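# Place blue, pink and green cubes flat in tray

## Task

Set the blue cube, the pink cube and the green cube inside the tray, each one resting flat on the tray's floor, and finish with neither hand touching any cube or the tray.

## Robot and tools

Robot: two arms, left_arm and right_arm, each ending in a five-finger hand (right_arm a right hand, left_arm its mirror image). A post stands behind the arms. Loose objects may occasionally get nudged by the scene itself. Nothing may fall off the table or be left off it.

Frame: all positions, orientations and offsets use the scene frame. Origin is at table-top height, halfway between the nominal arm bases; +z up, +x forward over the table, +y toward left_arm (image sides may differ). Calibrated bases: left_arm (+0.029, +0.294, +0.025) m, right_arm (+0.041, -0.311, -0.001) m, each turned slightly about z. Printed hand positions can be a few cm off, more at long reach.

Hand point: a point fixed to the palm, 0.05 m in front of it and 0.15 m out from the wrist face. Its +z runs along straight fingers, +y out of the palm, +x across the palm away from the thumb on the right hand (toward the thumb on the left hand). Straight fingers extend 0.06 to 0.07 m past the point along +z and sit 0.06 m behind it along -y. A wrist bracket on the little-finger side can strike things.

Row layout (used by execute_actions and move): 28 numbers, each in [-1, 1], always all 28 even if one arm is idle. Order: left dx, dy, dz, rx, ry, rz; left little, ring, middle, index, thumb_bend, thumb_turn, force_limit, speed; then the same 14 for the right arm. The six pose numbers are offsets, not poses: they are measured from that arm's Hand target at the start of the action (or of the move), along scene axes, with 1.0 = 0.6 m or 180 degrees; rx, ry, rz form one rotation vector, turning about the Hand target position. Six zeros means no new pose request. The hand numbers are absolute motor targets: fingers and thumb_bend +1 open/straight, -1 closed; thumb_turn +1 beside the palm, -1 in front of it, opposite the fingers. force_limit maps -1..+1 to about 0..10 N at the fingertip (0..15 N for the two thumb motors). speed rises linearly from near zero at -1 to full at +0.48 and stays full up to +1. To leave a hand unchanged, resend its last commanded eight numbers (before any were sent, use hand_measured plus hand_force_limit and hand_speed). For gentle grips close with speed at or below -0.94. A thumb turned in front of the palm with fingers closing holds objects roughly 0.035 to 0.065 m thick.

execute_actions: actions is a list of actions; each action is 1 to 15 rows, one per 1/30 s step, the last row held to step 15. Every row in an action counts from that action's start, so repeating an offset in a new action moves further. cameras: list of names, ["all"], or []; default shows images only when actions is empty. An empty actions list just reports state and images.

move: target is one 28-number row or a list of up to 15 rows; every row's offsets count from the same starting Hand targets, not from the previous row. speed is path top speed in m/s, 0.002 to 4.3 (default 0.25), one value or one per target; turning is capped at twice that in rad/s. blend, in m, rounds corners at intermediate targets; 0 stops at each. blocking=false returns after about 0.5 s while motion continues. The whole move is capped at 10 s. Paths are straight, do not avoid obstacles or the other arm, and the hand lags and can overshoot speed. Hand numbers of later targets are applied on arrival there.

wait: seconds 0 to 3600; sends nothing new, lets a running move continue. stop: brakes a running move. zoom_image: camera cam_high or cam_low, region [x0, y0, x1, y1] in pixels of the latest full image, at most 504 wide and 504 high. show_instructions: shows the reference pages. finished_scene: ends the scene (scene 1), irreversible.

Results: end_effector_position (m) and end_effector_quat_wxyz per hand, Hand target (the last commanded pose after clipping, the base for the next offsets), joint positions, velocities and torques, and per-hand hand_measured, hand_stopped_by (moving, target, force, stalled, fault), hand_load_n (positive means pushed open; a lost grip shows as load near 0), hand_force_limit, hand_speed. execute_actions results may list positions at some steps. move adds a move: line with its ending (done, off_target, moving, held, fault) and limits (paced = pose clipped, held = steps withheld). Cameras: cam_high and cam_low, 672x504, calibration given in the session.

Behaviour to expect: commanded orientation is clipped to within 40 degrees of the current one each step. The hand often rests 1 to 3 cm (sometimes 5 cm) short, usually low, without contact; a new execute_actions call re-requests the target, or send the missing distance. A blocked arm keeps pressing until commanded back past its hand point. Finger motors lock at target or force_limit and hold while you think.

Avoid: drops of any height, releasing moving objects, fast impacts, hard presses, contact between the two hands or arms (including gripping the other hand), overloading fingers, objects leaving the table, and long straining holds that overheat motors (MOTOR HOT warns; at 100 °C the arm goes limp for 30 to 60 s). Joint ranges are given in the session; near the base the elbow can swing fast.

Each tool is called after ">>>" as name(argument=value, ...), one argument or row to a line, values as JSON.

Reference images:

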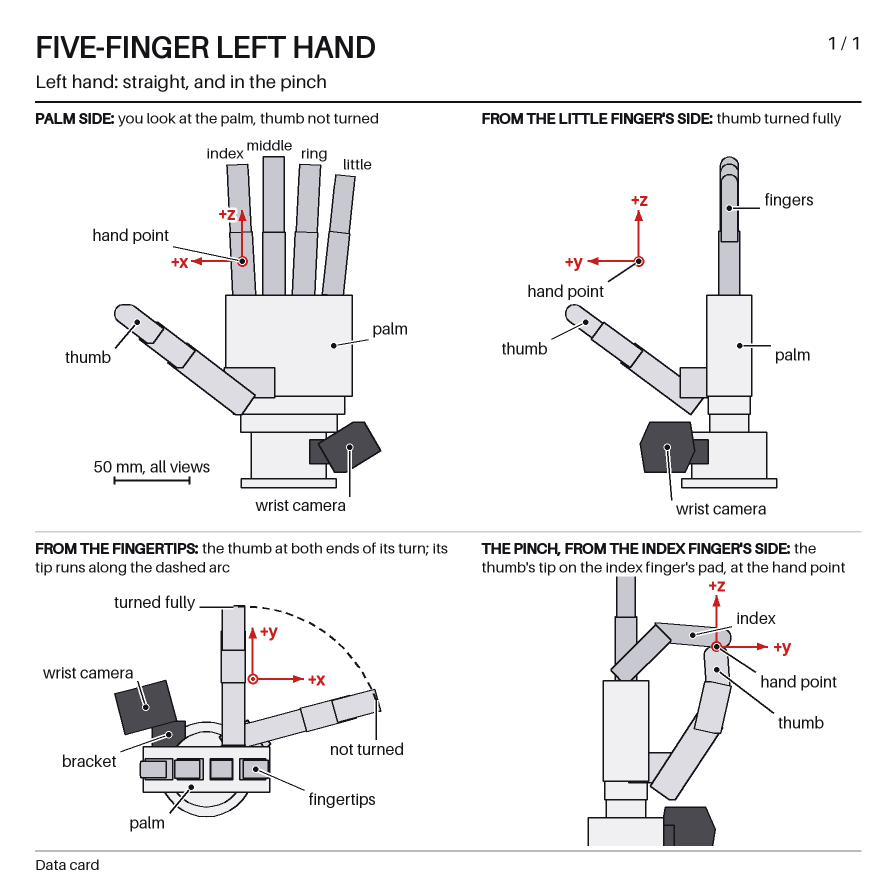

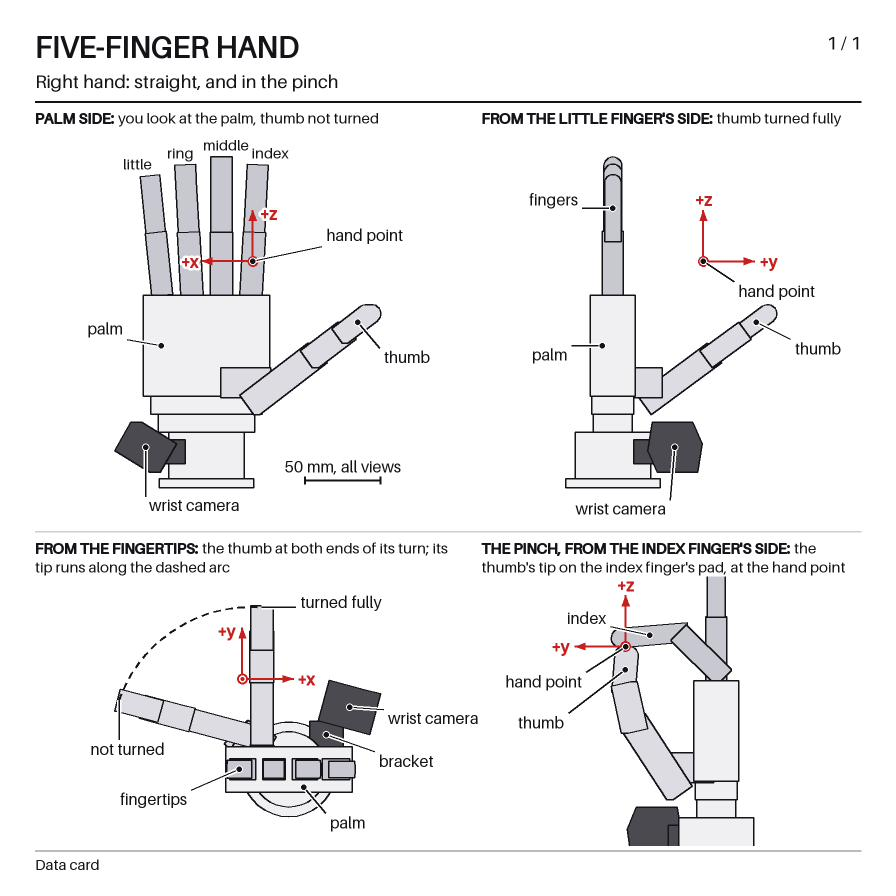

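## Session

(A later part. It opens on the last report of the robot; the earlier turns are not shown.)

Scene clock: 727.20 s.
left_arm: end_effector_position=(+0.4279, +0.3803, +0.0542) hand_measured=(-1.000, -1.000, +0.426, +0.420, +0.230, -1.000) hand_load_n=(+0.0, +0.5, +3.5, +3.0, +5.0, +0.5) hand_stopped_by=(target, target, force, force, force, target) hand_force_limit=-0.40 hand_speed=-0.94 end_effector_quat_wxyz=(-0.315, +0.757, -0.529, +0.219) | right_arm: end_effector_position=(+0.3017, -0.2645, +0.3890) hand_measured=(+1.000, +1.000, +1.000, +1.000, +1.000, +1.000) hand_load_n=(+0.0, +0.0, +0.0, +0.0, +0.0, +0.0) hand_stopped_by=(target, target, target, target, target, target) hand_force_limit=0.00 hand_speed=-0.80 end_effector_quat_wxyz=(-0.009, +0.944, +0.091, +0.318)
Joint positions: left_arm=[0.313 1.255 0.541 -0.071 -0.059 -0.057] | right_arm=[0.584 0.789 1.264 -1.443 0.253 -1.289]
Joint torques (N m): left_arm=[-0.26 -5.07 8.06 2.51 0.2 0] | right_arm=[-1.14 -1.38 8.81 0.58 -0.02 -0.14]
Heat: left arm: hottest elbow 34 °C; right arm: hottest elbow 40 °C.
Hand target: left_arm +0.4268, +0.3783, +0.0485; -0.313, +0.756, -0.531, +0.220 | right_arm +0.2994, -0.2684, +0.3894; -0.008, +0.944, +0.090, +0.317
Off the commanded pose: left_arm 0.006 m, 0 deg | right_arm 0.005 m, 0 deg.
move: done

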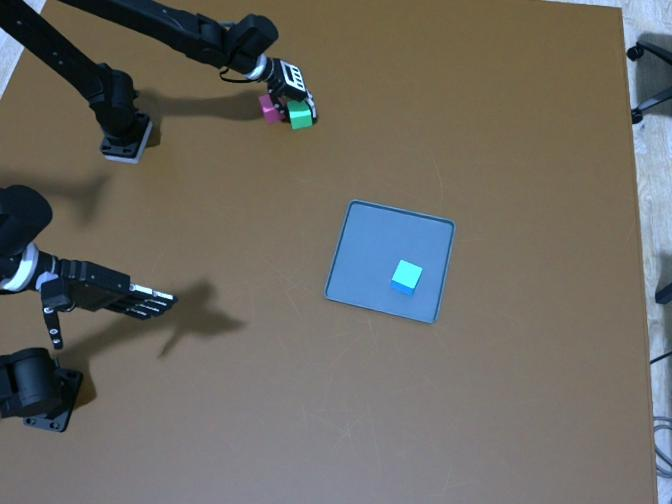

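>>> move(
  target=[
    [0.019,0.007,0.10, 0,0,0, -1,-1,0.15,0.15,-0.3,-1,-0.4,-0.94, 0,0,0,0,0,0, 1,1,1,1,1,1, 0,-0.8],
    [0.019,0.007,0.28, 0,0,0, -1,-1,0.15,0.15,-0.3,-1,-0.4,-0.94, 0,0,0,0,0,0, 1,1,1,1,1,1, 0,-0.8],
  ],
  blend=0.01,
  speed=0.08,
  cameras=["all"],
)

Scene clock: 735.43 s.
left_arm: end_effector_position=(+0.4228, +0.3786, +0.1866) hand_measured=(-1.000, -1.000, +0.426, +0.420, +0.230, -1.000) hand_load_n=(+0.0, +0.0, +3.5, +3.0, +5.0, +0.5) hand_stopped_by=(target, target, force, force, force, target) hand_force_limit=-0.40 hand_speed=-0.94 end_effector_quat_wxyz=(-0.295, +0.765, -0.536, +0.204) | right_arm: end_effector_position=(+0.3017, -0.2645, +0.3890) hand_measured=(+1.000, +1.000, +1.000, +1.000, +1.000, +1.000) hand_load_n=(+0.0, +0.0, +0.0, +0.0, +0.0, +0.0) hand_stopped_by=(target, target, target, target, target, target) hand_force_limit=0.00 hand_speed=-0.80 end_effector_quat_wxyz=(-0.009, +0.944, +0.091, +0.318)
Joint positions: left_arm=[0.313 1.056 0.814 -0.598 -0.057 -0.057] | right_arm=[0.584 0.789 1.264 -1.443 0.253 -1.289]
Joint torques (N m): left_arm=[-0.09 -5.36 15.79 1.26 0.2 0.02] | right_arm=[-1.49 -2.49 8.62 0.72 0.03 -0.08]
Heat: left arm: hottest elbow 34 °C; right arm: hottest elbow 40 °C.
Hand target: left_arm +0.4381, +0.3825, +0.2162; -0.313, +0.756, -0.531, +0.219 | right_arm +0.2994, -0.2684, +0.3894; -0.008, +0.944, +0.090, +0.317
Off the commanded pose: left_arm 0.034 m, 3 deg | right_arm 0.005 m, 0 deg.
move: off_target (left_arm)

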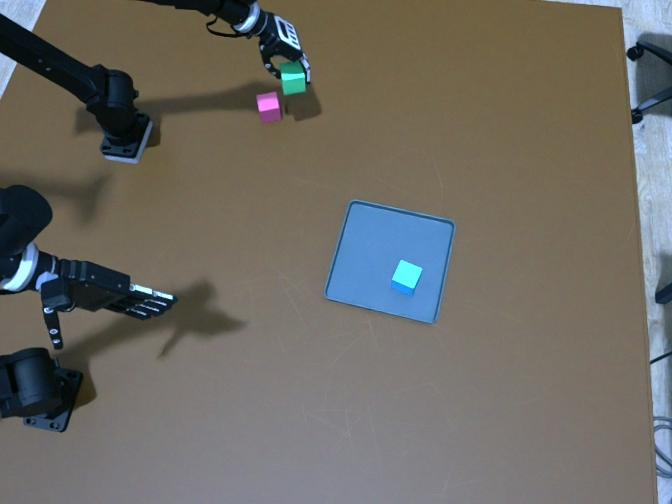

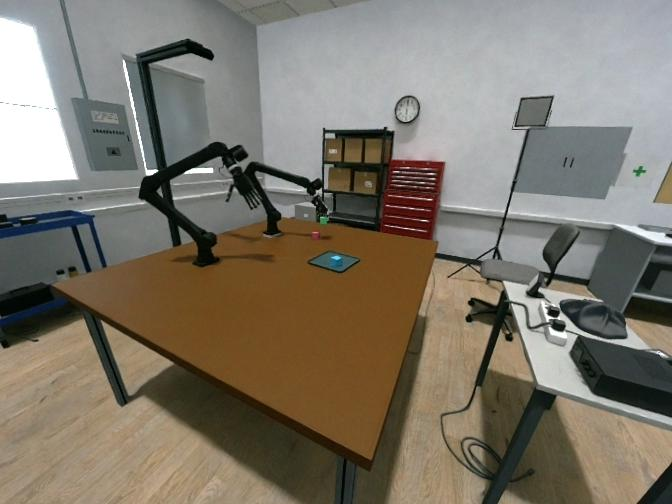

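>>> move(
  target=[0.44,-0.459,0.01, 0,0,-0.2333, -1,-1,0.15,0.15,-0.3,-1,-0.4,-0.94, 0,0,0,0,0,0, 1,1,1,1,1,1, 0,-0.8],
  speed=0.18,
  cameras=["cam_high"],
)

Scene clock: 746.87 s.
left_arm: end_effector_position=(+0.6868, +0.1119, +0.2035) hand_measured=(-1.000, -1.000, +0.426, +0.420, +0.230, -1.000) hand_load_n=(+0.0, +0.0, +3.5, +3.0, +5.0, +0.5) hand_stopped_by=(target, target, force, force, force, target) hand_force_limit=-0.40 hand_speed=-0.94 end_effector_quat_wxyz=(+0.202, -0.528, +0.766, -0.306) | right_arm: end_effector_position=(+0.3017, -0.2645, +0.3890) hand_measured=(+1.000, +1.000, +1.000, +1.000, +1.000, +1.000) hand_load_n=(+0.0, +0.0, +0.0, +0.0, +0.0, +0.0) hand_stopped_by=(target, target, target, target, target, target) hand_force_limit=0.00 hand_speed=-0.80 end_effector_quat_wxyz=(-0.009, +0.944, +0.091, +0.318)
Joint positions: left_arm=[-0.156 1.798 1.619 -0.649 0.126 0.115] | right_arm=[0.584 0.789 1.264 -1.443 0.253 -1.289]
Joint torques (N m): left_arm=[-0.03 -13.68 16.25 1.26 0.31 0.16] | right_arm=[-1.14 -2.02 8.88 0.36 0 -0.18]
Heat: left arm: hottest elbow 35 °C; right arm: hottest elbow 40 °C.
Hand target: left_arm +0.7021, +0.1070, +0.2223; +0.214, -0.516, +0.767, -0.317 | right_arm +0.2994, -0.2684, +0.3894; -0.008, +0.944, +0.090, +0.317
Off the commanded pose: left_arm 0.025 m, 2 deg | right_arm 0.005 m, 0 deg.
move: off_target (left_arm)

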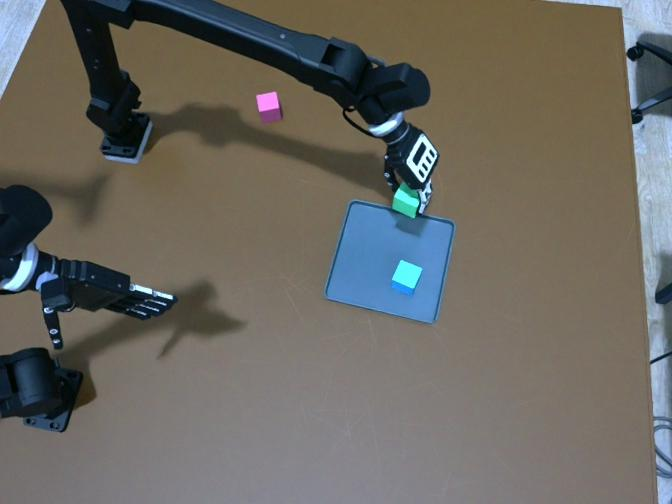

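>>> move(
  target=[0.0,-0.005,-0.225, 0,0,0, -1,-1,0.15,0.15,-0.3,-1,-0.4,-0.94, 0,0,0,0,0,0, 1,1,1,1,1,1, 0,-0.8],
  speed=0.1,
  cameras=["all"],
)

>>> zoom_image(
  camera="cam_high",
  region=[330, 150, 490, 290],
)

Scene clock: 755.40 s.
left_arm: end_effector_position=(+0.7009, +0.1091, +0.0924) hand_measured=(-1.000, -1.000, +0.426, +0.420, +0.230, -1.000) hand_load_n=(+0.5, +0.5, +3.5, +3.0, +5.0, +0.5) hand_stopped_by=(target, target, force, force, force, target) hand_force_limit=-0.40 hand_speed=-0.94 end_effector_quat_wxyz=(+0.210, -0.524, +0.762, -0.315) | right_arm: end_effector_position=(+0.3017, -0.2645, +0.3890) hand_measured=(+1.000, +1.000, +1.000, +1.000, +1.000, +1.000) hand_load_n=(+0.0, +0.0, +0.0, +0.0, +0.0, +0.0) hand_stopped_by=(target, target, target, target, target, target) hand_force_limit=0.00 hand_speed=-0.80 end_effector_quat_wxyz=(-0.009, +0.944, +0.091, +0.318)
Joint positions: left_arm=[-0.156 1.911 1.468 -0.359 0.126 0.116] | right_arm=[0.584 0.789 1.264 -1.443 0.253 -1.289]
Joint torques (N m): left_arm=[-0.73 -14.27 9.99 2.67 0.22 0.11] | right_arm=[-0.73 -2.02 8.76 0.77 0.04 -0.18]
Heat: left arm: hottest elbow 36 °C; right arm: hottest elbow 40 °C.
Hand target: left_arm +0.7022, +0.1040, +0.0875; +0.214, -0.516, +0.767, -0.317 | right_arm +0.2994, -0.2684, +0.3894; -0.008, +0.944, +0.090, +0.317
Off the commanded pose: left_arm 0.007 m, 1 deg | right_arm 0.005 m, 0 deg.
move: done

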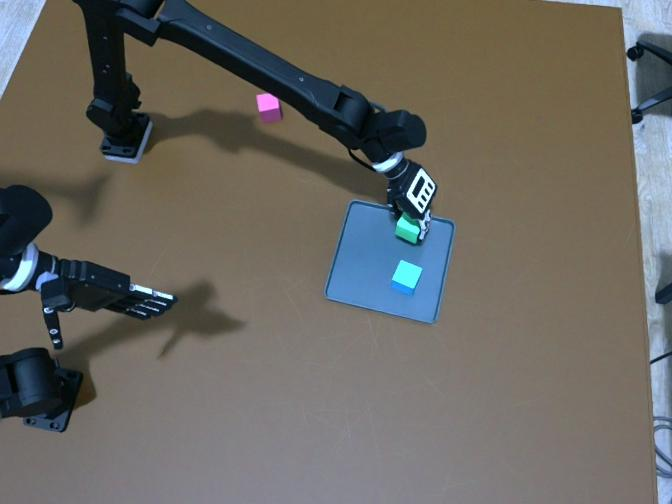

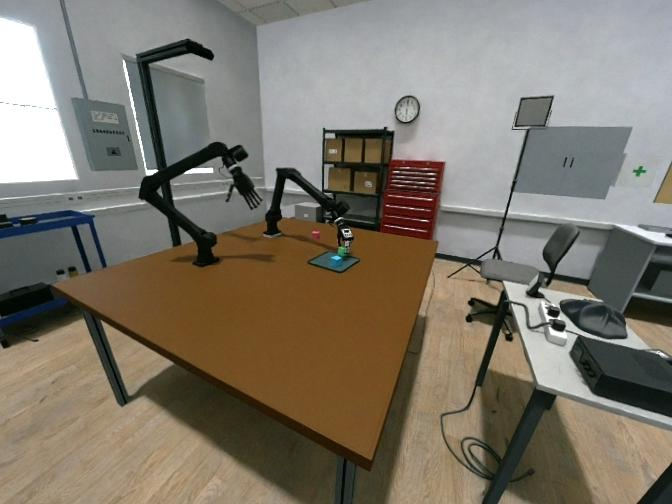

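Scaled by 3.150.

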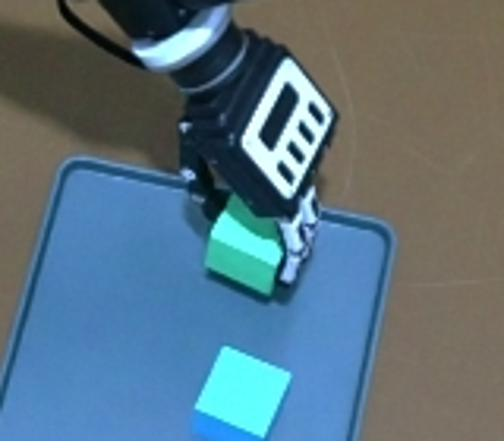

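>>> move(
  target=[0.0,0.0,-0.047, 0,0,0, -1,-1,0.15,0.15,-0.3,-1,-0.4,-0.94, 0,0,0,0,0,0, 1,1,1,1,1,1, 0,-0.8],
  speed=0.05,
)

>>> move(
  target=[0.0,0.0,-0.010, 0,0,0, -1,-1,0.15,0.15,-0.3,-1,-0.4,-0.94, 0,0,0,0,0,0, 1,1,1,1,1,1, 0,-0.8],
  speed=0.03,
  cameras=["cam_high"],
)

>>> zoom_image(
  camera="cam_high",
  region=[330, 150, 490, 290],
)

Scene clock: 764.63 s.
left_arm: end_effector_position=(+0.7015, +0.1090, +0.0654) hand_measured=(-1.000, -1.000, +0.426, +0.420, +0.230, -1.000) hand_load_n=(+0.0, +0.0, +4.0, +3.0, +5.0, +0.5) hand_stopped_by=(target, target, force, force, force, target) hand_force_limit=-0.40 hand_speed=-0.94 end_effector_quat_wxyz=(+0.211, -0.524, +0.762, -0.316) | right_arm: end_effector_position=(+0.3017, -0.2645, +0.3890) hand_measured=(+1.000, +1.000, +1.000, +1.000, +1.000, +1.000) hand_load_n=(+0.0, +0.0, +0.0, +0.0, +0.0, +0.0) hand_stopped_by=(target, target, target, target, target, target) hand_force_limit=0.00 hand_speed=-0.80 end_effector_quat_wxyz=(-0.009, +0.944, +0.091, +0.318)
Joint positions: left_arm=[-0.156 1.943 1.44 -0.296 0.126 0.116] | right_arm=[0.584 0.789 1.264 -1.443 0.253 -1.289]
Joint torques (N m): left_arm=[-0.91 -15.21 9.66 2.74 0.19 0.1] | right_arm=[-1.55 -1.96 8.66 0.49 -0.01 -0.14]
Heat: left arm: hottest elbow 36 °C; right arm: hottest elbow 40 °C.
Hand target: left_arm +0.7022, +0.1040, +0.0592; +0.214, -0.516, +0.767, -0.317 | right_arm +0.2994, -0.2684, +0.3894; -0.008, +0.944, +0.090, +0.317
Off the commanded pose: left_arm 0.008 m, 1 deg | right_arm 0.005 m, 0 deg.
move: done

Scene clock: 765.23 s.
left_arm: end_effector_position=(+0.7042, +0.1084, +0.0656) hand_measured=(-1.000, -1.000, +0.426, +0.420, +0.230, -1.000) hand_load_n=(+0.0, +0.0, +3.5, +3.0, +5.0, +0.5) hand_stopped_by=(target, target, force, force, force, target) hand_force_limit=-0.40 hand_speed=-0.94 end_effector_quat_wxyz=(+0.214, -0.523, +0.761, -0.319) | right_arm: end_effector_position=(+0.3017, -0.2645, +0.3890) hand_measured=(+1.000, +1.000, +1.000, +1.000, +1.000, +1.000) hand_load_n=(+0.0, +0.0, +0.0, +0.0, +0.0, +0.0) hand_stopped_by=(target, target, target, target, target, target) hand_force_limit=0.00 hand_speed=-0.80 end_effector_quat_wxyz=(-0.009, +0.944, +0.091, +0.318)
Joint positions: left_arm=[-0.156 1.946 1.44 -0.284 0.126 0.116] | right_arm=[0.584 0.789 1.264 -1.443 0.253 -1.289]
Joint torques (N m): left_arm=[-0.44 -14.39 9.11 2.69 0.22 0.13] | right_arm=[-1.67 -1.9 8.64 0.59 0.02 -0.13]
Heat: left arm: hottest elbow 36 °C; right arm: hottest elbow 40 °C.
Hand target: left_arm +0.7021, +0.1040, +0.0532; +0.214, -0.516, +0.767, -0.317 | right_arm +0.2994, -0.2684, +0.3894; -0.008, +0.944, +0.090, +0.317
Off the commanded pose: left_arm 0.013 m, 1 deg | right_arm 0.005 m, 0 deg.
move: off_target (left_arm)

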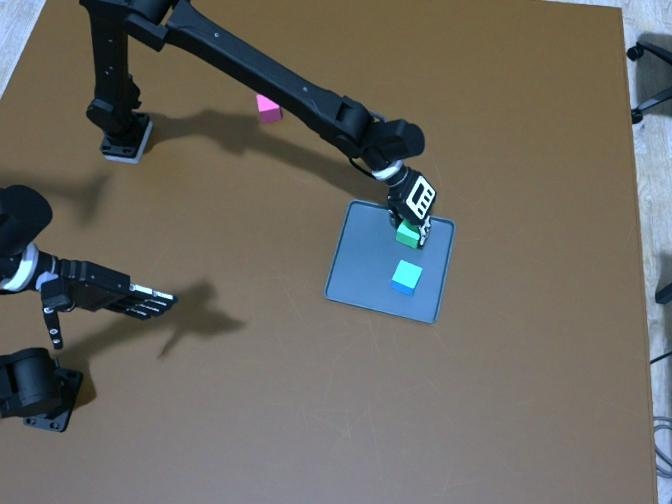

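Scaled by 3.150.

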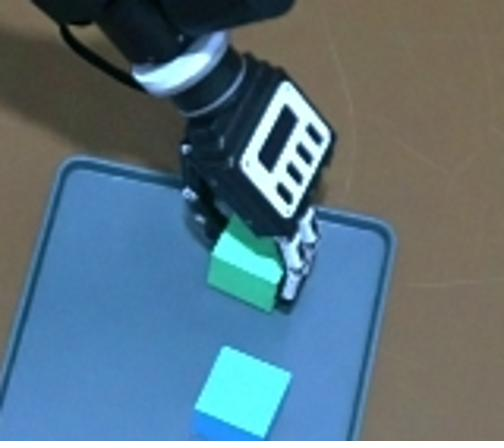

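>>> zoom_image(
  camera="cam_high",
  region=[385, 205, 445, 300],
)

>>> execute_actions(
  actions=[],
  cameras=["cam_high","cam_low"],
)

>>> zoom_image(
  camera="cam_low",
  region=[300, 205, 380, 275],
)

Scaled by 5.305.

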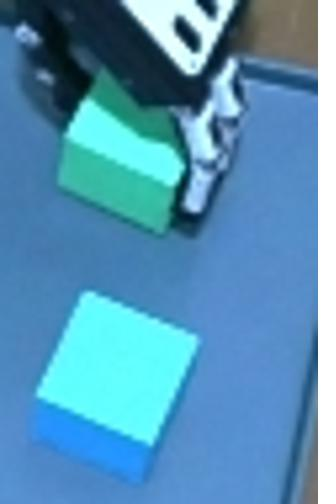

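Scene clock: 776.37 s.
left_arm: end_effector_position=(+0.7042, +0.1084, +0.0654) hand_measured=(-1.000, -1.000, +0.426, +0.420, +0.230, -1.000) hand_load_n=(+0.5, +0.0, +4.0, +3.0, +5.0, +0.5) hand_stopped_by=(target, target, force, force, force, target) hand_force_limit=-0.40 hand_speed=-0.94 end_effector_quat_wxyz=(+0.214, -0.523, +0.761, -0.319) | right_arm: end_effector_position=(+0.3017, -0.2645, +0.3890) hand_measured=(+1.000, +1.000, +1.000, +1.000, +1.000, +1.000) hand_load_n=(+0.0, +0.0, +0.0, +0.0, +0.0, +0.0) hand_stopped_by=(target, target, target, target, target, target) hand_force_limit=0.00 hand_speed=-0.80 end_effector_quat_wxyz=(-0.009, +0.944, +0.091, +0.318)
Joint positions: left_arm=[-0.156 1.946 1.44 -0.283 0.126 0.116] | right_arm=[0.584 0.789 1.264 -1.443 0.253 -1.289]
Joint velocities: within noise
Joint torques (N m): left_arm=[-1.14 -14.68 9.18 2.69 0.22 0.13] | right_arm=[-1.44 -1.32 8.75 0.54 0.05 -0.11]
Heat: left arm: hottest elbow 35 °C; right arm: hottest elbow 40 °C.
Hand target: left_arm +0.7022, +0.1040, +0.0533; +0.214, -0.516, +0.767, -0.317 | right_arm +0.2994, -0.2684, +0.3894; -0.008, +0.944, +0.090, +0.317
Off the commanded pose: left_arm 0.013 m, 1 deg | right_arm 0.005 m, 0 deg.

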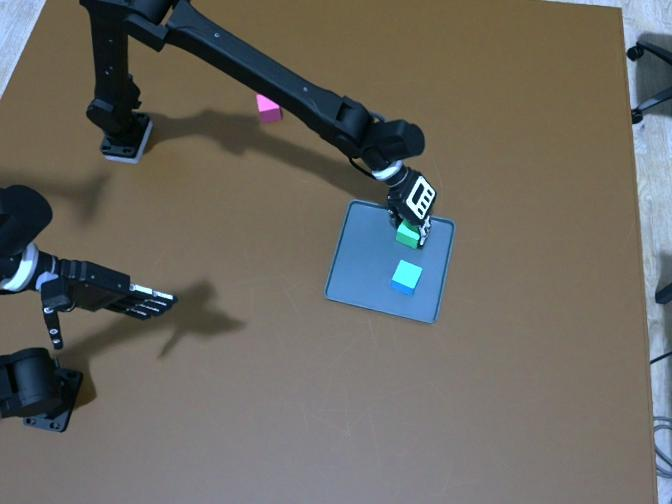

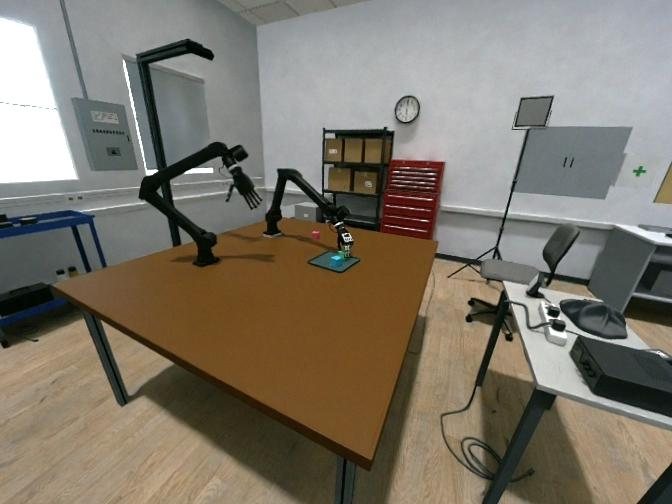

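Scaled by 6.300.

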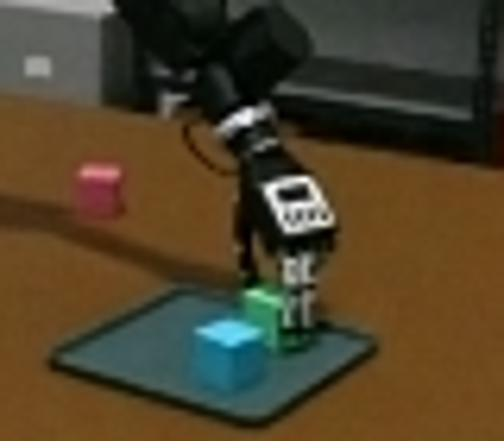

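>>> move(
  target=[-0.002,0.0,-0.008, 0,0,0, -1,-1,0.15,0.15,-0.3,-1,-0.4,-0.94, 0,0,0,0,0,0, 1,1,1,1,1,1, 0,-0.8],
  speed=0.03,
  cameras=["cam_high"],
)

>>> zoom_image(
  camera="cam_high",
  region=[385, 205, 445, 300],
)

Scene clock: 794.37 s.
left_arm: end_effector_position=(+0.7032, +0.1086, +0.0621) hand_measured=(-1.000, -1.000, +0.426, +0.420, +0.230, -1.000) hand_load_n=(+0.0, +0.0, +3.5, +2.5, +4.5, +0.5) hand_stopped_by=(target, target, force, force, force, target) hand_force_limit=-0.40 hand_speed=-0.94 end_effector_quat_wxyz=(+0.215, -0.522, +0.760, -0.320) | right_arm: end_effector_position=(+0.3017, -0.2645, +0.3890) hand_measured=(+1.000, +1.000, +1.000, +1.000, +1.000, +1.000) hand_load_n=(+0.0, +0.0, +0.0, +0.5, +0.0, +0.0) hand_stopped_by=(target, target, target, target, target, target) hand_force_limit=0.00 hand_speed=-0.80 end_effector_quat_wxyz=(-0.009, +0.944, +0.091, +0.318)
Joint positions: left_arm=[-0.156 1.947 1.43 -0.269 0.126 0.116] | right_arm=[0.584 0.789 1.264 -1.443 0.253 -1.289]
Joint torques (N m): left_arm=[-0.67 -14.21 9.05 2.63 0.18 0.11] | right_arm=[-1.9 -1.96 9.07 0.34 0 -0.13]
Heat: left arm: hottest elbow 35 °C; right arm: hottest elbow 40 °C.
Hand target: left_arm +0.7009, +0.1042, +0.0482; +0.214, -0.516, +0.767, -0.317 | right_arm +0.2994, -0.2684, +0.3894; -0.008, +0.944, +0.090, +0.317
Off the commanded pose: left_arm 0.015 m, 1 deg | right_arm 0.005 m, 0 deg.
move: off_target (left_arm)

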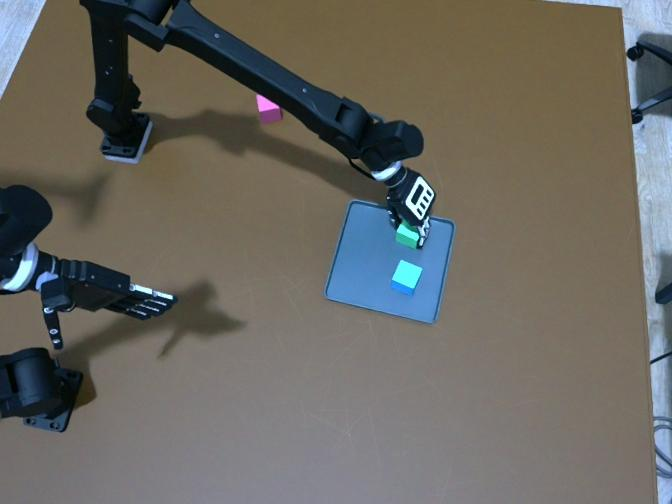

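Scaled by 5.305.

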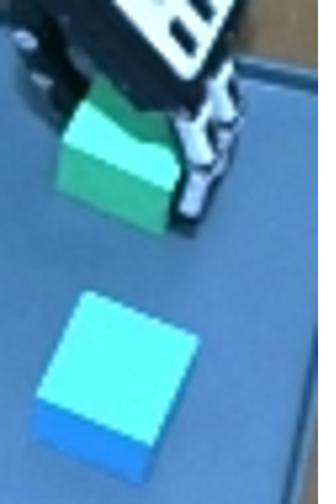

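>>> move(
  target=[-0.003,0.0,-0.010, 0,0,0, -1,-1,0.15,0.15,-0.3,-1,-0.4,-0.94, 0,0,0,0,0,0, 1,1,1,1,1,1, 0,-0.8],
  speed=0.03,
  cameras=["cam_high"],
)

>>> zoom_image(
  camera="cam_high",
  region=[385, 205, 445, 300],
)

Scene clock: 802.23 s.
left_arm: end_effector_position=(+0.7043, +0.1081, +0.0613) hand_measured=(-1.000, -1.000, +0.426, +0.420, +0.230, -1.000) hand_load_n=(+0.0, +0.0, +2.5, +2.5, +4.0, +0.5) hand_stopped_by=(target, target, force, force, force, target) hand_force_limit=-0.40 hand_speed=-0.94 end_effector_quat_wxyz=(+0.219, -0.521, +0.759, -0.324) | right_arm: end_effector_position=(+0.3017, -0.2645, +0.3890) hand_measured=(+1.000, +1.000, +1.000, +1.000, +1.000, +1.000) hand_load_n=(+0.0, +0.0, +0.0, +0.0, +0.0, +0.0) hand_stopped_by=(target, target, target, target, target, target) hand_force_limit=0.00 hand_speed=-0.80 end_effector_quat_wxyz=(-0.009, +0.944, +0.091, +0.318)
Joint positions: left_arm=[-0.156 1.947 1.423 -0.251 0.126 0.116] | right_arm=[0.584 0.789 1.264 -1.443 0.253 -1.289]
Joint torques (N m): left_arm=[-0.97 -13.74 8.65 2.56 0.15 0.1] | right_arm=[-1.38 -2.2 8.62 0.59 -0.03 -0.12]
Heat: left arm: hottest elbow 34 °C; right arm: hottest elbow 40 °C.
Hand target: left_arm +0.6992, +0.1042, +0.0424; +0.214, -0.516, +0.767, -0.317 | right_arm +0.2994, -0.2684, +0.3894; -0.008, +0.944, +0.090, +0.317
Off the commanded pose: left_arm 0.020 m, 1 deg | right_arm 0.005 m, 0 deg.
move: off_target (left_arm)

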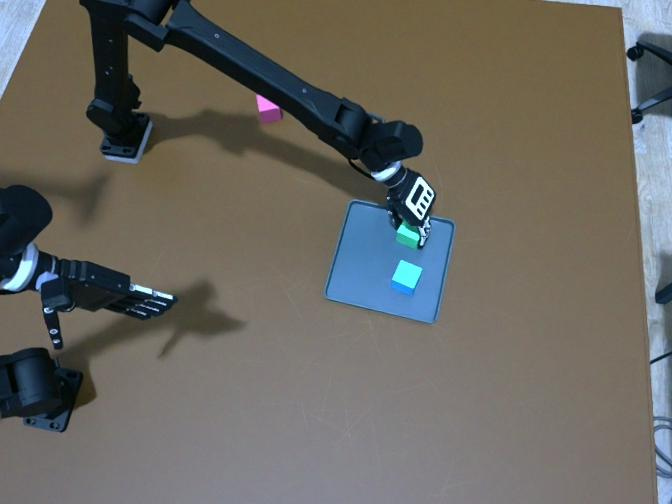

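Scaled by 5.305.

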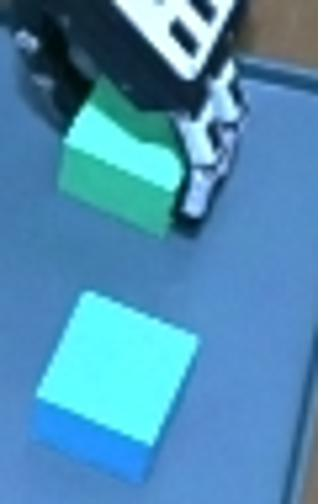

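>>> move(
  target=[0.003,0.0,0.014, 0,0,0, -1,-1,0.15,0.15,-0.3,-1,-0.4,-0.94, 0,0,0,0,0,0, 1,1,1,1,1,1, 0,-0.8],
  speed=0.03,
)

>>> move(
  target=[0,0,0, 0,0,0, -1,-1,0.68,0.68,0.6,-1,-0.4,-0.85, 0,0,0,0,0,0, 1,1,1,1,1,1, 0,-0.8],
  cameras=["cam_high"],
)

>>> zoom_image(
  camera="cam_high",
  region=[385, 205, 445, 300],
)

Scene clock: 809.80 s.
left_arm: end_effector_position=(+0.7043, +0.1081, +0.0613) hand_measured=(-1.000, -1.000, +0.426, +0.420, +0.230, -1.000) hand_load_n=(+0.5, +0.5, +2.5, +2.0, +4.0, +0.5) hand_stopped_by=(target, target, force, force, force, target) hand_force_limit=-0.40 hand_speed=-0.94 end_effector_quat_wxyz=(+0.219, -0.521, +0.759, -0.324) | right_arm: end_effector_position=(+0.3017, -0.2645, +0.3890) hand_measured=(+1.000, +1.000, +1.000, +1.000, +1.000, +1.000) hand_load_n=(-0.5, +0.0, +0.0, +0.0, +0.0, +0.0) hand_stopped_by=(target, target, target, target, target, target) hand_force_limit=0.00 hand_speed=-0.80 end_effector_quat_wxyz=(-0.009, +0.944, +0.091, +0.318)
Joint positions: left_arm=[-0.156 1.947 1.423 -0.251 0.126 0.116] | right_arm=[0.584 0.789 1.264 -1.443 0.253 -1.289]
Joint torques (N m): left_arm=[-0.38 -14.56 10.07 1.65 0.2 0.11] | right_arm=[-1.2 -2.43 8.51 0.73 0.04 -0.12]
Heat: left arm: hottest elbow 34 °C; right arm: hottest elbow 40 °C.
Hand target: left_arm +0.7009, +0.1042, +0.0508; +0.214, -0.516, +0.767, -0.317 | right_arm +0.2994, -0.2684, +0.3894; -0.008, +0.944, +0.090, +0.317
Off the commanded pose: left_arm 0.012 m, 1 deg | right_arm 0.005 m, 0 deg.
move: off_target (left_arm)

Scene clock: 811.80 s.
left_arm: end_effector_position=(+0.7043, +0.1081, +0.0613) hand_measured=(-1.000, -1.000, +0.680, +0.680, +0.600, -1.000) hand_load_n=(+0.0, +0.0, +0.0, +0.0, +0.0, +0.0) hand_stopped_by=(target, target, target, target, target, target) hand_force_limit=-0.40 hand_speed=-0.85 end_effector_quat_wxyz=(+0.219, -0.521, +0.759, -0.324) | right_arm: end_effector_position=(+0.3017, -0.2645, +0.3890) hand_measured=(+1.000, +1.000, +1.000, +1.000, +1.000, +1.000) hand_load_n=(+0.0, +0.0, +0.0, +0.0, +0.0, +0.0) hand_stopped_by=(target, target, target, target, target, target) hand_force_limit=0.00 hand_speed=-0.80 end_effector_quat_wxyz=(-0.009, +0.944, +0.091, +0.318)
Joint positions: left_arm=[-0.156 1.947 1.423 -0.251 0.126 0.116] | right_arm=[0.584 0.789 1.264 -1.443 0.253 -1.289]
Joint torques (N m): left_arm=[-0.85 -14.27 10.07 1.55 0.22 0.11] | right_arm=[-0.85 -2.02 8.76 0.51 0.03 -0.14]
Heat: left arm: hottest elbow 34 °C; right arm: hottest elbow 40 °C.
Hand target: left_arm +0.7009, +0.1042, +0.0508; +0.214, -0.516, +0.767, -0.317 | right_arm +0.2994, -0.2684, +0.3894; -0.008, +0.944, +0.090, +0.317
Off the commanded pose: left_arm 0.012 m, 1 deg | right_arm 0.005 m, 0 deg.
move: done

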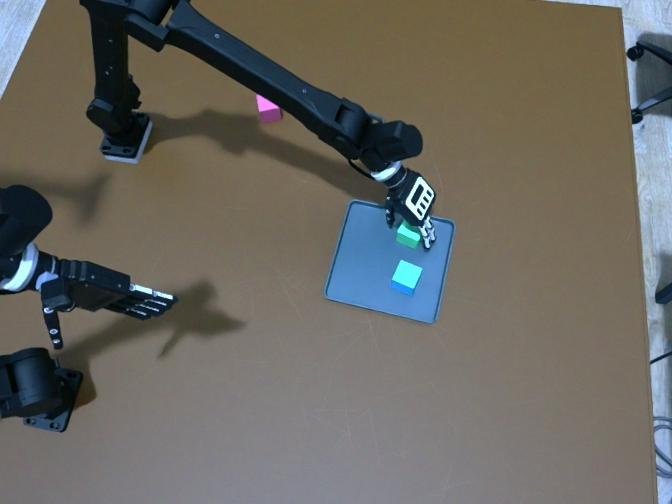

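Scaled by 5.305.

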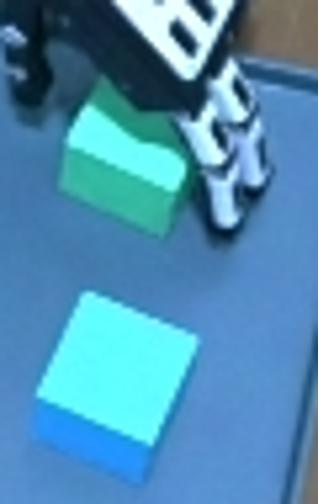

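>>> move(
  target=[
    [0.0,0.0,0.0, 0,0,0, -1,-1,1,1,0.9,-1,-0.4,-0.4, 0,0,0,0,0,0, 1,1,1,1,1,1, 0,-0.8],
    [0.014,-0.006,0.10, 0,0,0, -1,-1,1,1,0.9,-1,-0.4,-0.4, 0,0,0,0,0,0, 1,1,1,1,1,1, 0,-0.8],
    [0.014,-0.006,0.27, 0,0,0, -1,-1,1,1,0.9,-1,-0.4,-0.4, 0,0,0,0,0,0, 1,1,1,1,1,1, 0,-0.8],
  ],
  speed=[0.08,0.08,0.15],
  blend=[0,0.01,0],
  cameras=["cam_high"],
)

>>> zoom_image(
  camera="cam_high",
  region=[320, 180, 480, 340],
)

Scene clock: 822.23 s.
left_arm: end_effector_position=(+0.6982, +0.1082, +0.1926) hand_measured=(-1.000, -1.000, +1.000, +1.000, +0.900, -1.000) hand_load_n=(+0.0, +0.0, +0.0, +0.0, +0.0, +0.0) hand_stopped_by=(target, target, target, target, target, target) hand_force_limit=-0.40 hand_speed=-0.40 end_effector_quat_wxyz=(+0.203, -0.527, +0.766, -0.307) | right_arm: end_effector_position=(+0.3017, -0.2645, +0.3890) hand_measured=(+1.000, +1.000, +1.000, +1.000, +1.000, +1.000) hand_load_n=(+0.0, +0.0, +0.0, +0.0, +0.0, +0.0) hand_stopped_by=(target, target, target, target, target, target) hand_force_limit=0.00 hand_speed=-0.80 end_effector_quat_wxyz=(-0.009, +0.944, +0.091, +0.318)
Joint positions: left_arm=[-0.158 1.834 1.64 -0.632 0.125 0.116] | right_arm=[0.584 0.789 1.264 -1.443 0.253 -1.289]
Joint torques (N m): left_arm=[-0.38 -15.27 15.34 1.2 0.13 0.09] | right_arm=[-2.02 -1.73 8.7 0.35 -0.02 -0.09]
Heat: left arm: hottest elbow 35 °C; right arm: hottest elbow 40 °C.
Hand target: left_arm +0.7093, +0.1005, +0.2129; +0.214, -0.516, +0.767, -0.317 | right_arm +0.2994, -0.2684, +0.3894; -0.008, +0.944, +0.090, +0.317
Off the commanded pose: left_arm 0.024 m, 2 deg | right_arm 0.005 m, 0 deg.
move: off_target (left_arm)

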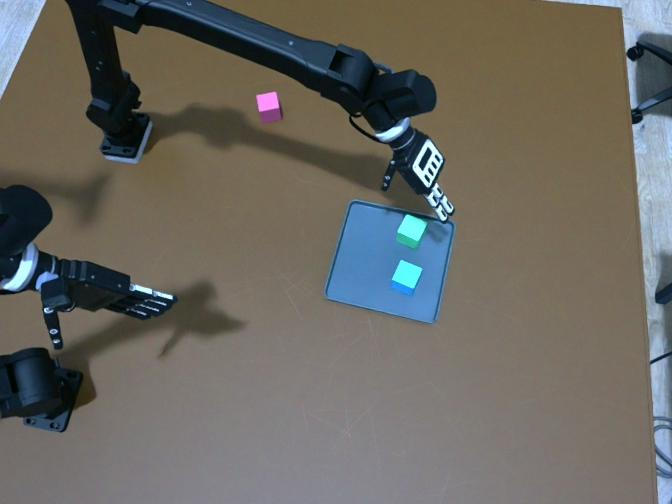

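Scaled by 3.150.

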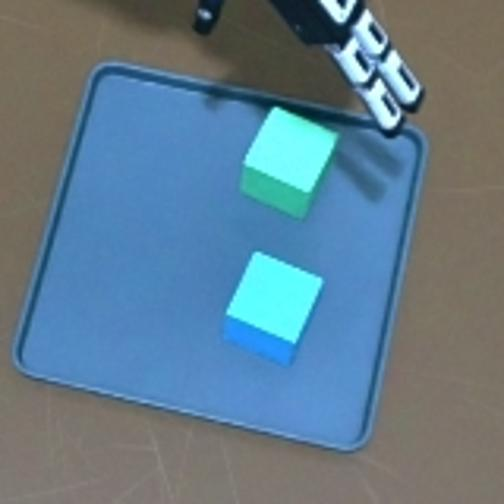

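>>> zoom_image(
  camera="cam_high",
  region=[240, 80, 300, 130],
)

Scaled by 8.400.

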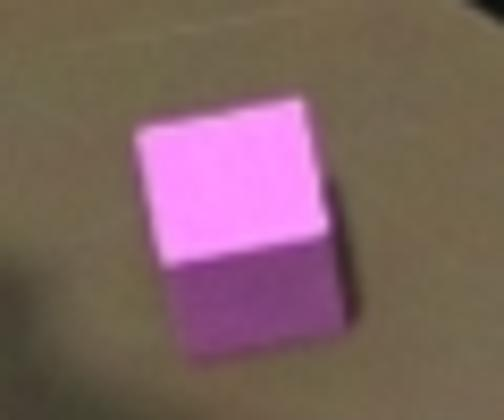

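>>> move(
  target=[
    [-0.5997,0.4767,0.0, 0,0,0.2306, -1,-1,1,1,0.9,-1,-0.4,-0.4, 0,0,0,0,0,0, 1,1,1,1,1,1, 0,-0.8],
  ],
  speed=0.2,
)

>>> move(
  target=[0,0,-0.17, 0,0,0, -1,-1,1,1,0.32,-1,-0.4,-0.4, 0,0,0,0,0,0, 1,1,1,1,1,1, 0,-0.8],
  speed=0.12,
  cameras=["cam_high"],
)

>>> zoom_image(
  camera="cam_high",
  region=[230, 50, 330, 130],
)

Scene clock: 849.50 s.
left_arm: end_effector_position=(+0.3564, +0.3851, +0.2193) hand_measured=(-1.000, -1.000, +1.000, +1.000, +0.900, -1.000) hand_load_n=(+0.0, +0.0, +0.0, +0.0, +0.0, +0.0) hand_stopped_by=(target, target, target, target, target, target) hand_force_limit=-0.40 hand_speed=-0.40 end_effector_quat_wxyz=(-0.317, +0.753, -0.529, +0.229) | right_arm: end_effector_position=(+0.3017, -0.2645, +0.3890) hand_measured=(+1.000, +1.000, +1.000, +1.000, +1.000, +1.000) hand_load_n=(+0.0, +0.0, +0.0, +0.0, +0.0, +0.0) hand_stopped_by=(target, target, target, target, target, target) hand_force_limit=0.00 hand_speed=-0.80 end_effector_quat_wxyz=(-0.009, +0.944, +0.091, +0.318)
Joint positions: left_arm=[0.422 0.801 0.734 -0.702 0.032 0.018] | right_arm=[0.584 0.789 1.264 -1.443 0.253 -1.289]
Joint torques (N m): left_arm=[0.56 -2.55 10.25 1.35 0.26 0.17] | right_arm=[-0.67 -1.38 8.8 0.4 -0.02 -0.14]
Heat: left arm: hottest elbow 38 °C; right arm: hottest elbow 40 °C.
Hand target: left_arm +0.3496, +0.3865, +0.2129; -0.312, +0.754, -0.534, +0.221 | right_arm +0.2994, -0.2684, +0.3894; -0.008, +0.944, +0.090, +0.317
Off the commanded pose: left_arm 0.010 m, 1 deg | right_arm 0.005 m, 0 deg.
move: done

Scene clock: 851.03 s.
left_arm: end_effector_position=(+0.3504, +0.3828, +0.1156) hand_measured=(-1.000, -1.000, +1.000, +1.000, +0.320, -1.000) hand_load_n=(+0.0, +0.0, +0.0, +0.0, +0.0, +0.0) hand_stopped_by=(target, target, target, target, target, target) hand_force_limit=-0.40 hand_speed=-0.40 end_effector_quat_wxyz=(-0.310, +0.756, -0.531, +0.224) | right_arm: end_effector_position=(+0.3017, -0.2645, +0.3890) hand_measured=(+1.000, +1.000, +1.000, +1.000, +1.000, +1.000) hand_load_n=(+0.0, +0.0, +0.0, +0.0, +0.0, +0.0) hand_stopped_by=(target, target, target, target, target, target) hand_force_limit=0.00 hand_speed=-0.80 end_effector_quat_wxyz=(-0.009, +0.944, +0.091, +0.318)
Joint positions: left_arm=[0.422 0.874 0.495 -0.408 0.032 0.019] | right_arm=[0.584 0.789 1.264 -1.443 0.253 -1.289]
Joint torques (N m): left_arm=[0.97 -1.85 9.83 2.55 0.22 0.17] | right_arm=[-0.79 -1.9 8.7 0.49 0 -0.08]
Heat: left arm: hottest elbow 38 °C; right arm: hottest elbow 40 °C.
Hand target: left_arm +0.3495, +0.3865, +0.1109; -0.312, +0.754, -0.534, +0.221 | right_arm +0.2994, -0.2684, +0.3894; -0.008, +0.944, +0.090, +0.317
Off the commanded pose: left_arm 0.006 m, 1 deg | right_arm 0.005 m, 0 deg.
move: done

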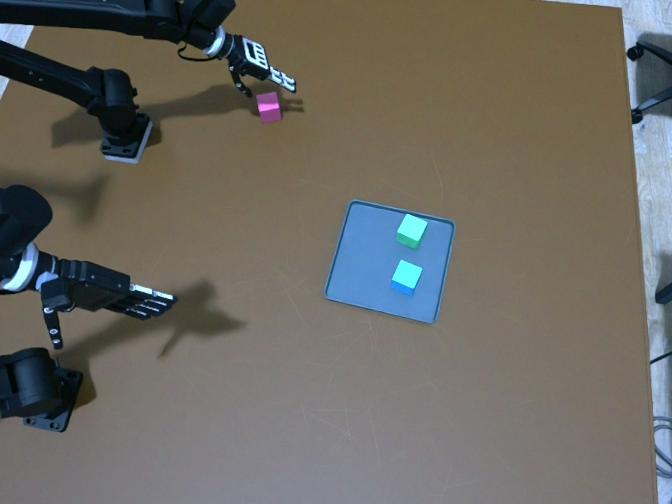

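Scaled by 5.040.

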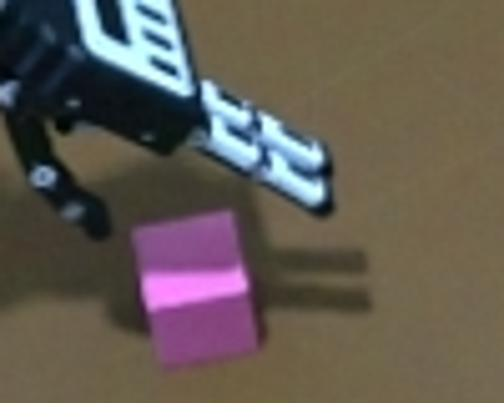

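>>> move(
  target=[0.0,0.010,-0.055, 0,0,0, -1,-1,1,1,0.32,-1,-0.4,-0.4, 0,0,0,0,0,0, 1,1,1,1,1,1, 0,-0.8],
  speed=0.08,
  cameras=["cam_high"],
)

>>> zoom_image(
  camera="cam_high",
  region=[230, 60, 310, 130],
)

Scene clock: 865.17 s.
left_arm: end_effector_position=(+0.3513, +0.3889, +0.0828) hand_measured=(-1.000, -1.000, +1.000, +1.000, +0.320, -1.000) hand_load_n=(+0.0, +0.0, +0.0, +0.0, +0.0, +0.0) hand_stopped_by=(target, target, target, target, target, target) hand_force_limit=-0.40 hand_speed=-0.40 end_effector_quat_wxyz=(-0.310, +0.756, -0.531, +0.224) | right_arm: end_effector_position=(+0.3017, -0.2645, +0.3890) hand_measured=(+1.000, +1.000, +1.000, +1.000, +1.000, +1.000) hand_load_n=(+0.0, +0.0, +0.0, +0.0, +0.0, +0.0) hand_stopped_by=(target, target, target, target, target, target) hand_force_limit=0.00 hand_speed=-0.80 end_effector_quat_wxyz=(-0.009, +0.944, +0.091, +0.318)
Joint positions: left_arm=[0.444 0.947 0.435 -0.274 0.049 0.035] | right_arm=[0.584 0.789 1.264 -1.443 0.253 -1.289]
Joint torques (N m): left_arm=[0.91 -2.08 9.42 2.59 0.24 0.17] | right_arm=[-1.67 -1.38 8.68 0.36 0.04 -0.12]
Heat: left arm: hottest elbow 37 °C; right arm: hottest elbow 40 °C.
Hand target: left_arm +0.3496, +0.3924, +0.0779; -0.312, +0.754, -0.534, +0.221 | right_arm +0.2994, -0.2684, +0.3894; -0.008, +0.944, +0.090, +0.317
Off the commanded pose: left_arm 0.006 m, 1 deg | right_arm 0.005 m, 0 deg.
move: done

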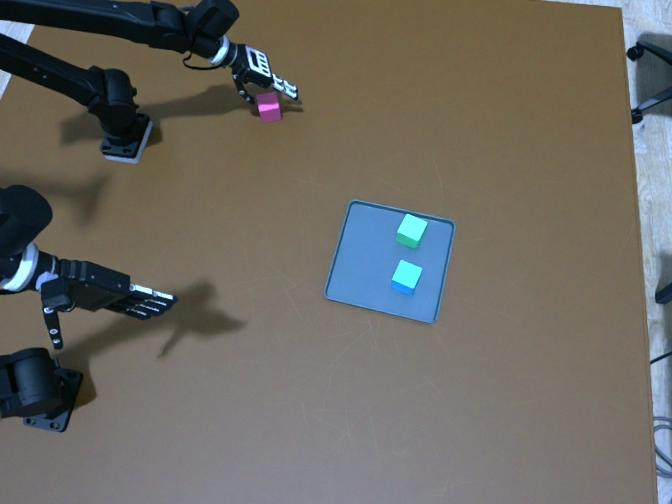

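Scaled by 6.300.

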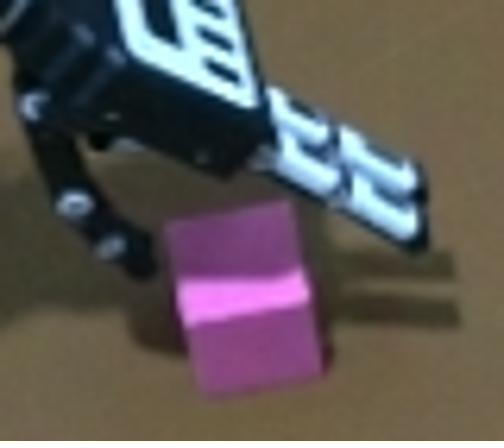

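>>> move(
  target=[-0.001,0.005,-0.049, 0,0,0, -1,-1,1,1,0.32,-1,-0.4,-0.4, 0,0,0,0,0,0, 1,1,1,1,1,1, 0,-0.8],
  speed=0.05,
  cameras=["cam_high"],
)

>>> zoom_image(
  camera="cam_high",
  region=[230, 60, 310, 130],
)

Scene clock: 872.73 s.
left_arm: end_effector_position=(+0.3514, +0.3923, +0.0534) hand_measured=(-1.000, -1.000, +1.000, +1.000, +0.320, -1.000) hand_load_n=(+0.0, +0.0, +0.0, +0.0, +0.0, +0.0) hand_stopped_by=(target, target, target, target, target, target) hand_force_limit=-0.40 hand_speed=-0.40 end_effector_quat_wxyz=(-0.311, +0.756, -0.531, +0.224) | right_arm: end_effector_position=(+0.3017, -0.2645, +0.3890) hand_measured=(+1.000, +1.000, +1.000, +1.000, +1.000, +1.000) hand_load_n=(+0.0, +0.0, -0.5, +0.0, -0.5, +0.0) hand_stopped_by=(target, target, target, target, target, target) hand_force_limit=0.00 hand_speed=-0.80 end_effector_quat_wxyz=(-0.009, +0.944, +0.091, +0.318)
Joint positions: left_arm=[0.457 1.028 0.385 -0.143 0.057 0.044] | right_arm=[0.584 0.789 1.264 -1.443 0.253 -1.289]
Joint torques (N m): left_arm=[1.14 -2.61 8.47 2.48 0.23 0.17] | right_arm=[-0.56 -2.08 8.77 0.51 -0.02 -0.11]
Heat: left arm: hottest elbow 37 °C; right arm: hottest elbow 40 °C.
Hand target: left_arm +0.3488, +0.3955, +0.0484; -0.312, +0.754, -0.534, +0.221 | right_arm +0.2994, -0.2684, +0.3894; -0.008, +0.944, +0.090, +0.317
Off the commanded pose: left_arm 0.006 m, 1 deg | right_arm 0.005 m, 0 deg.
move: done

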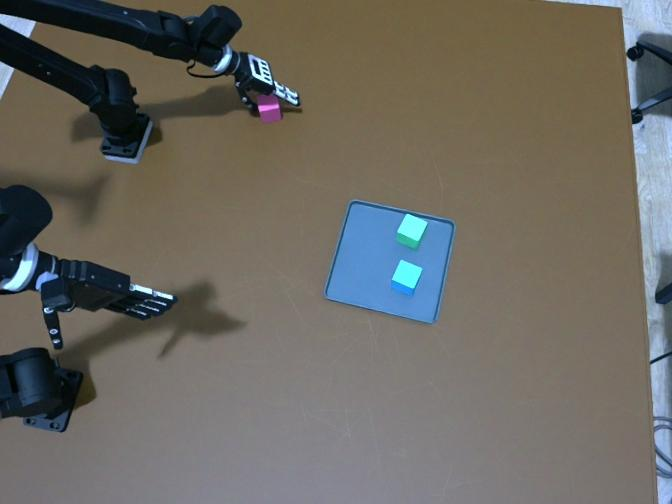

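Scaled by 6.300.

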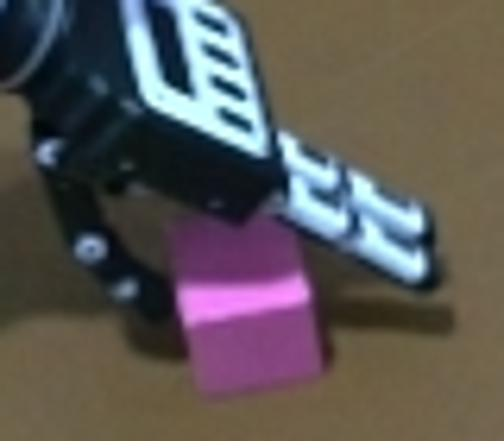

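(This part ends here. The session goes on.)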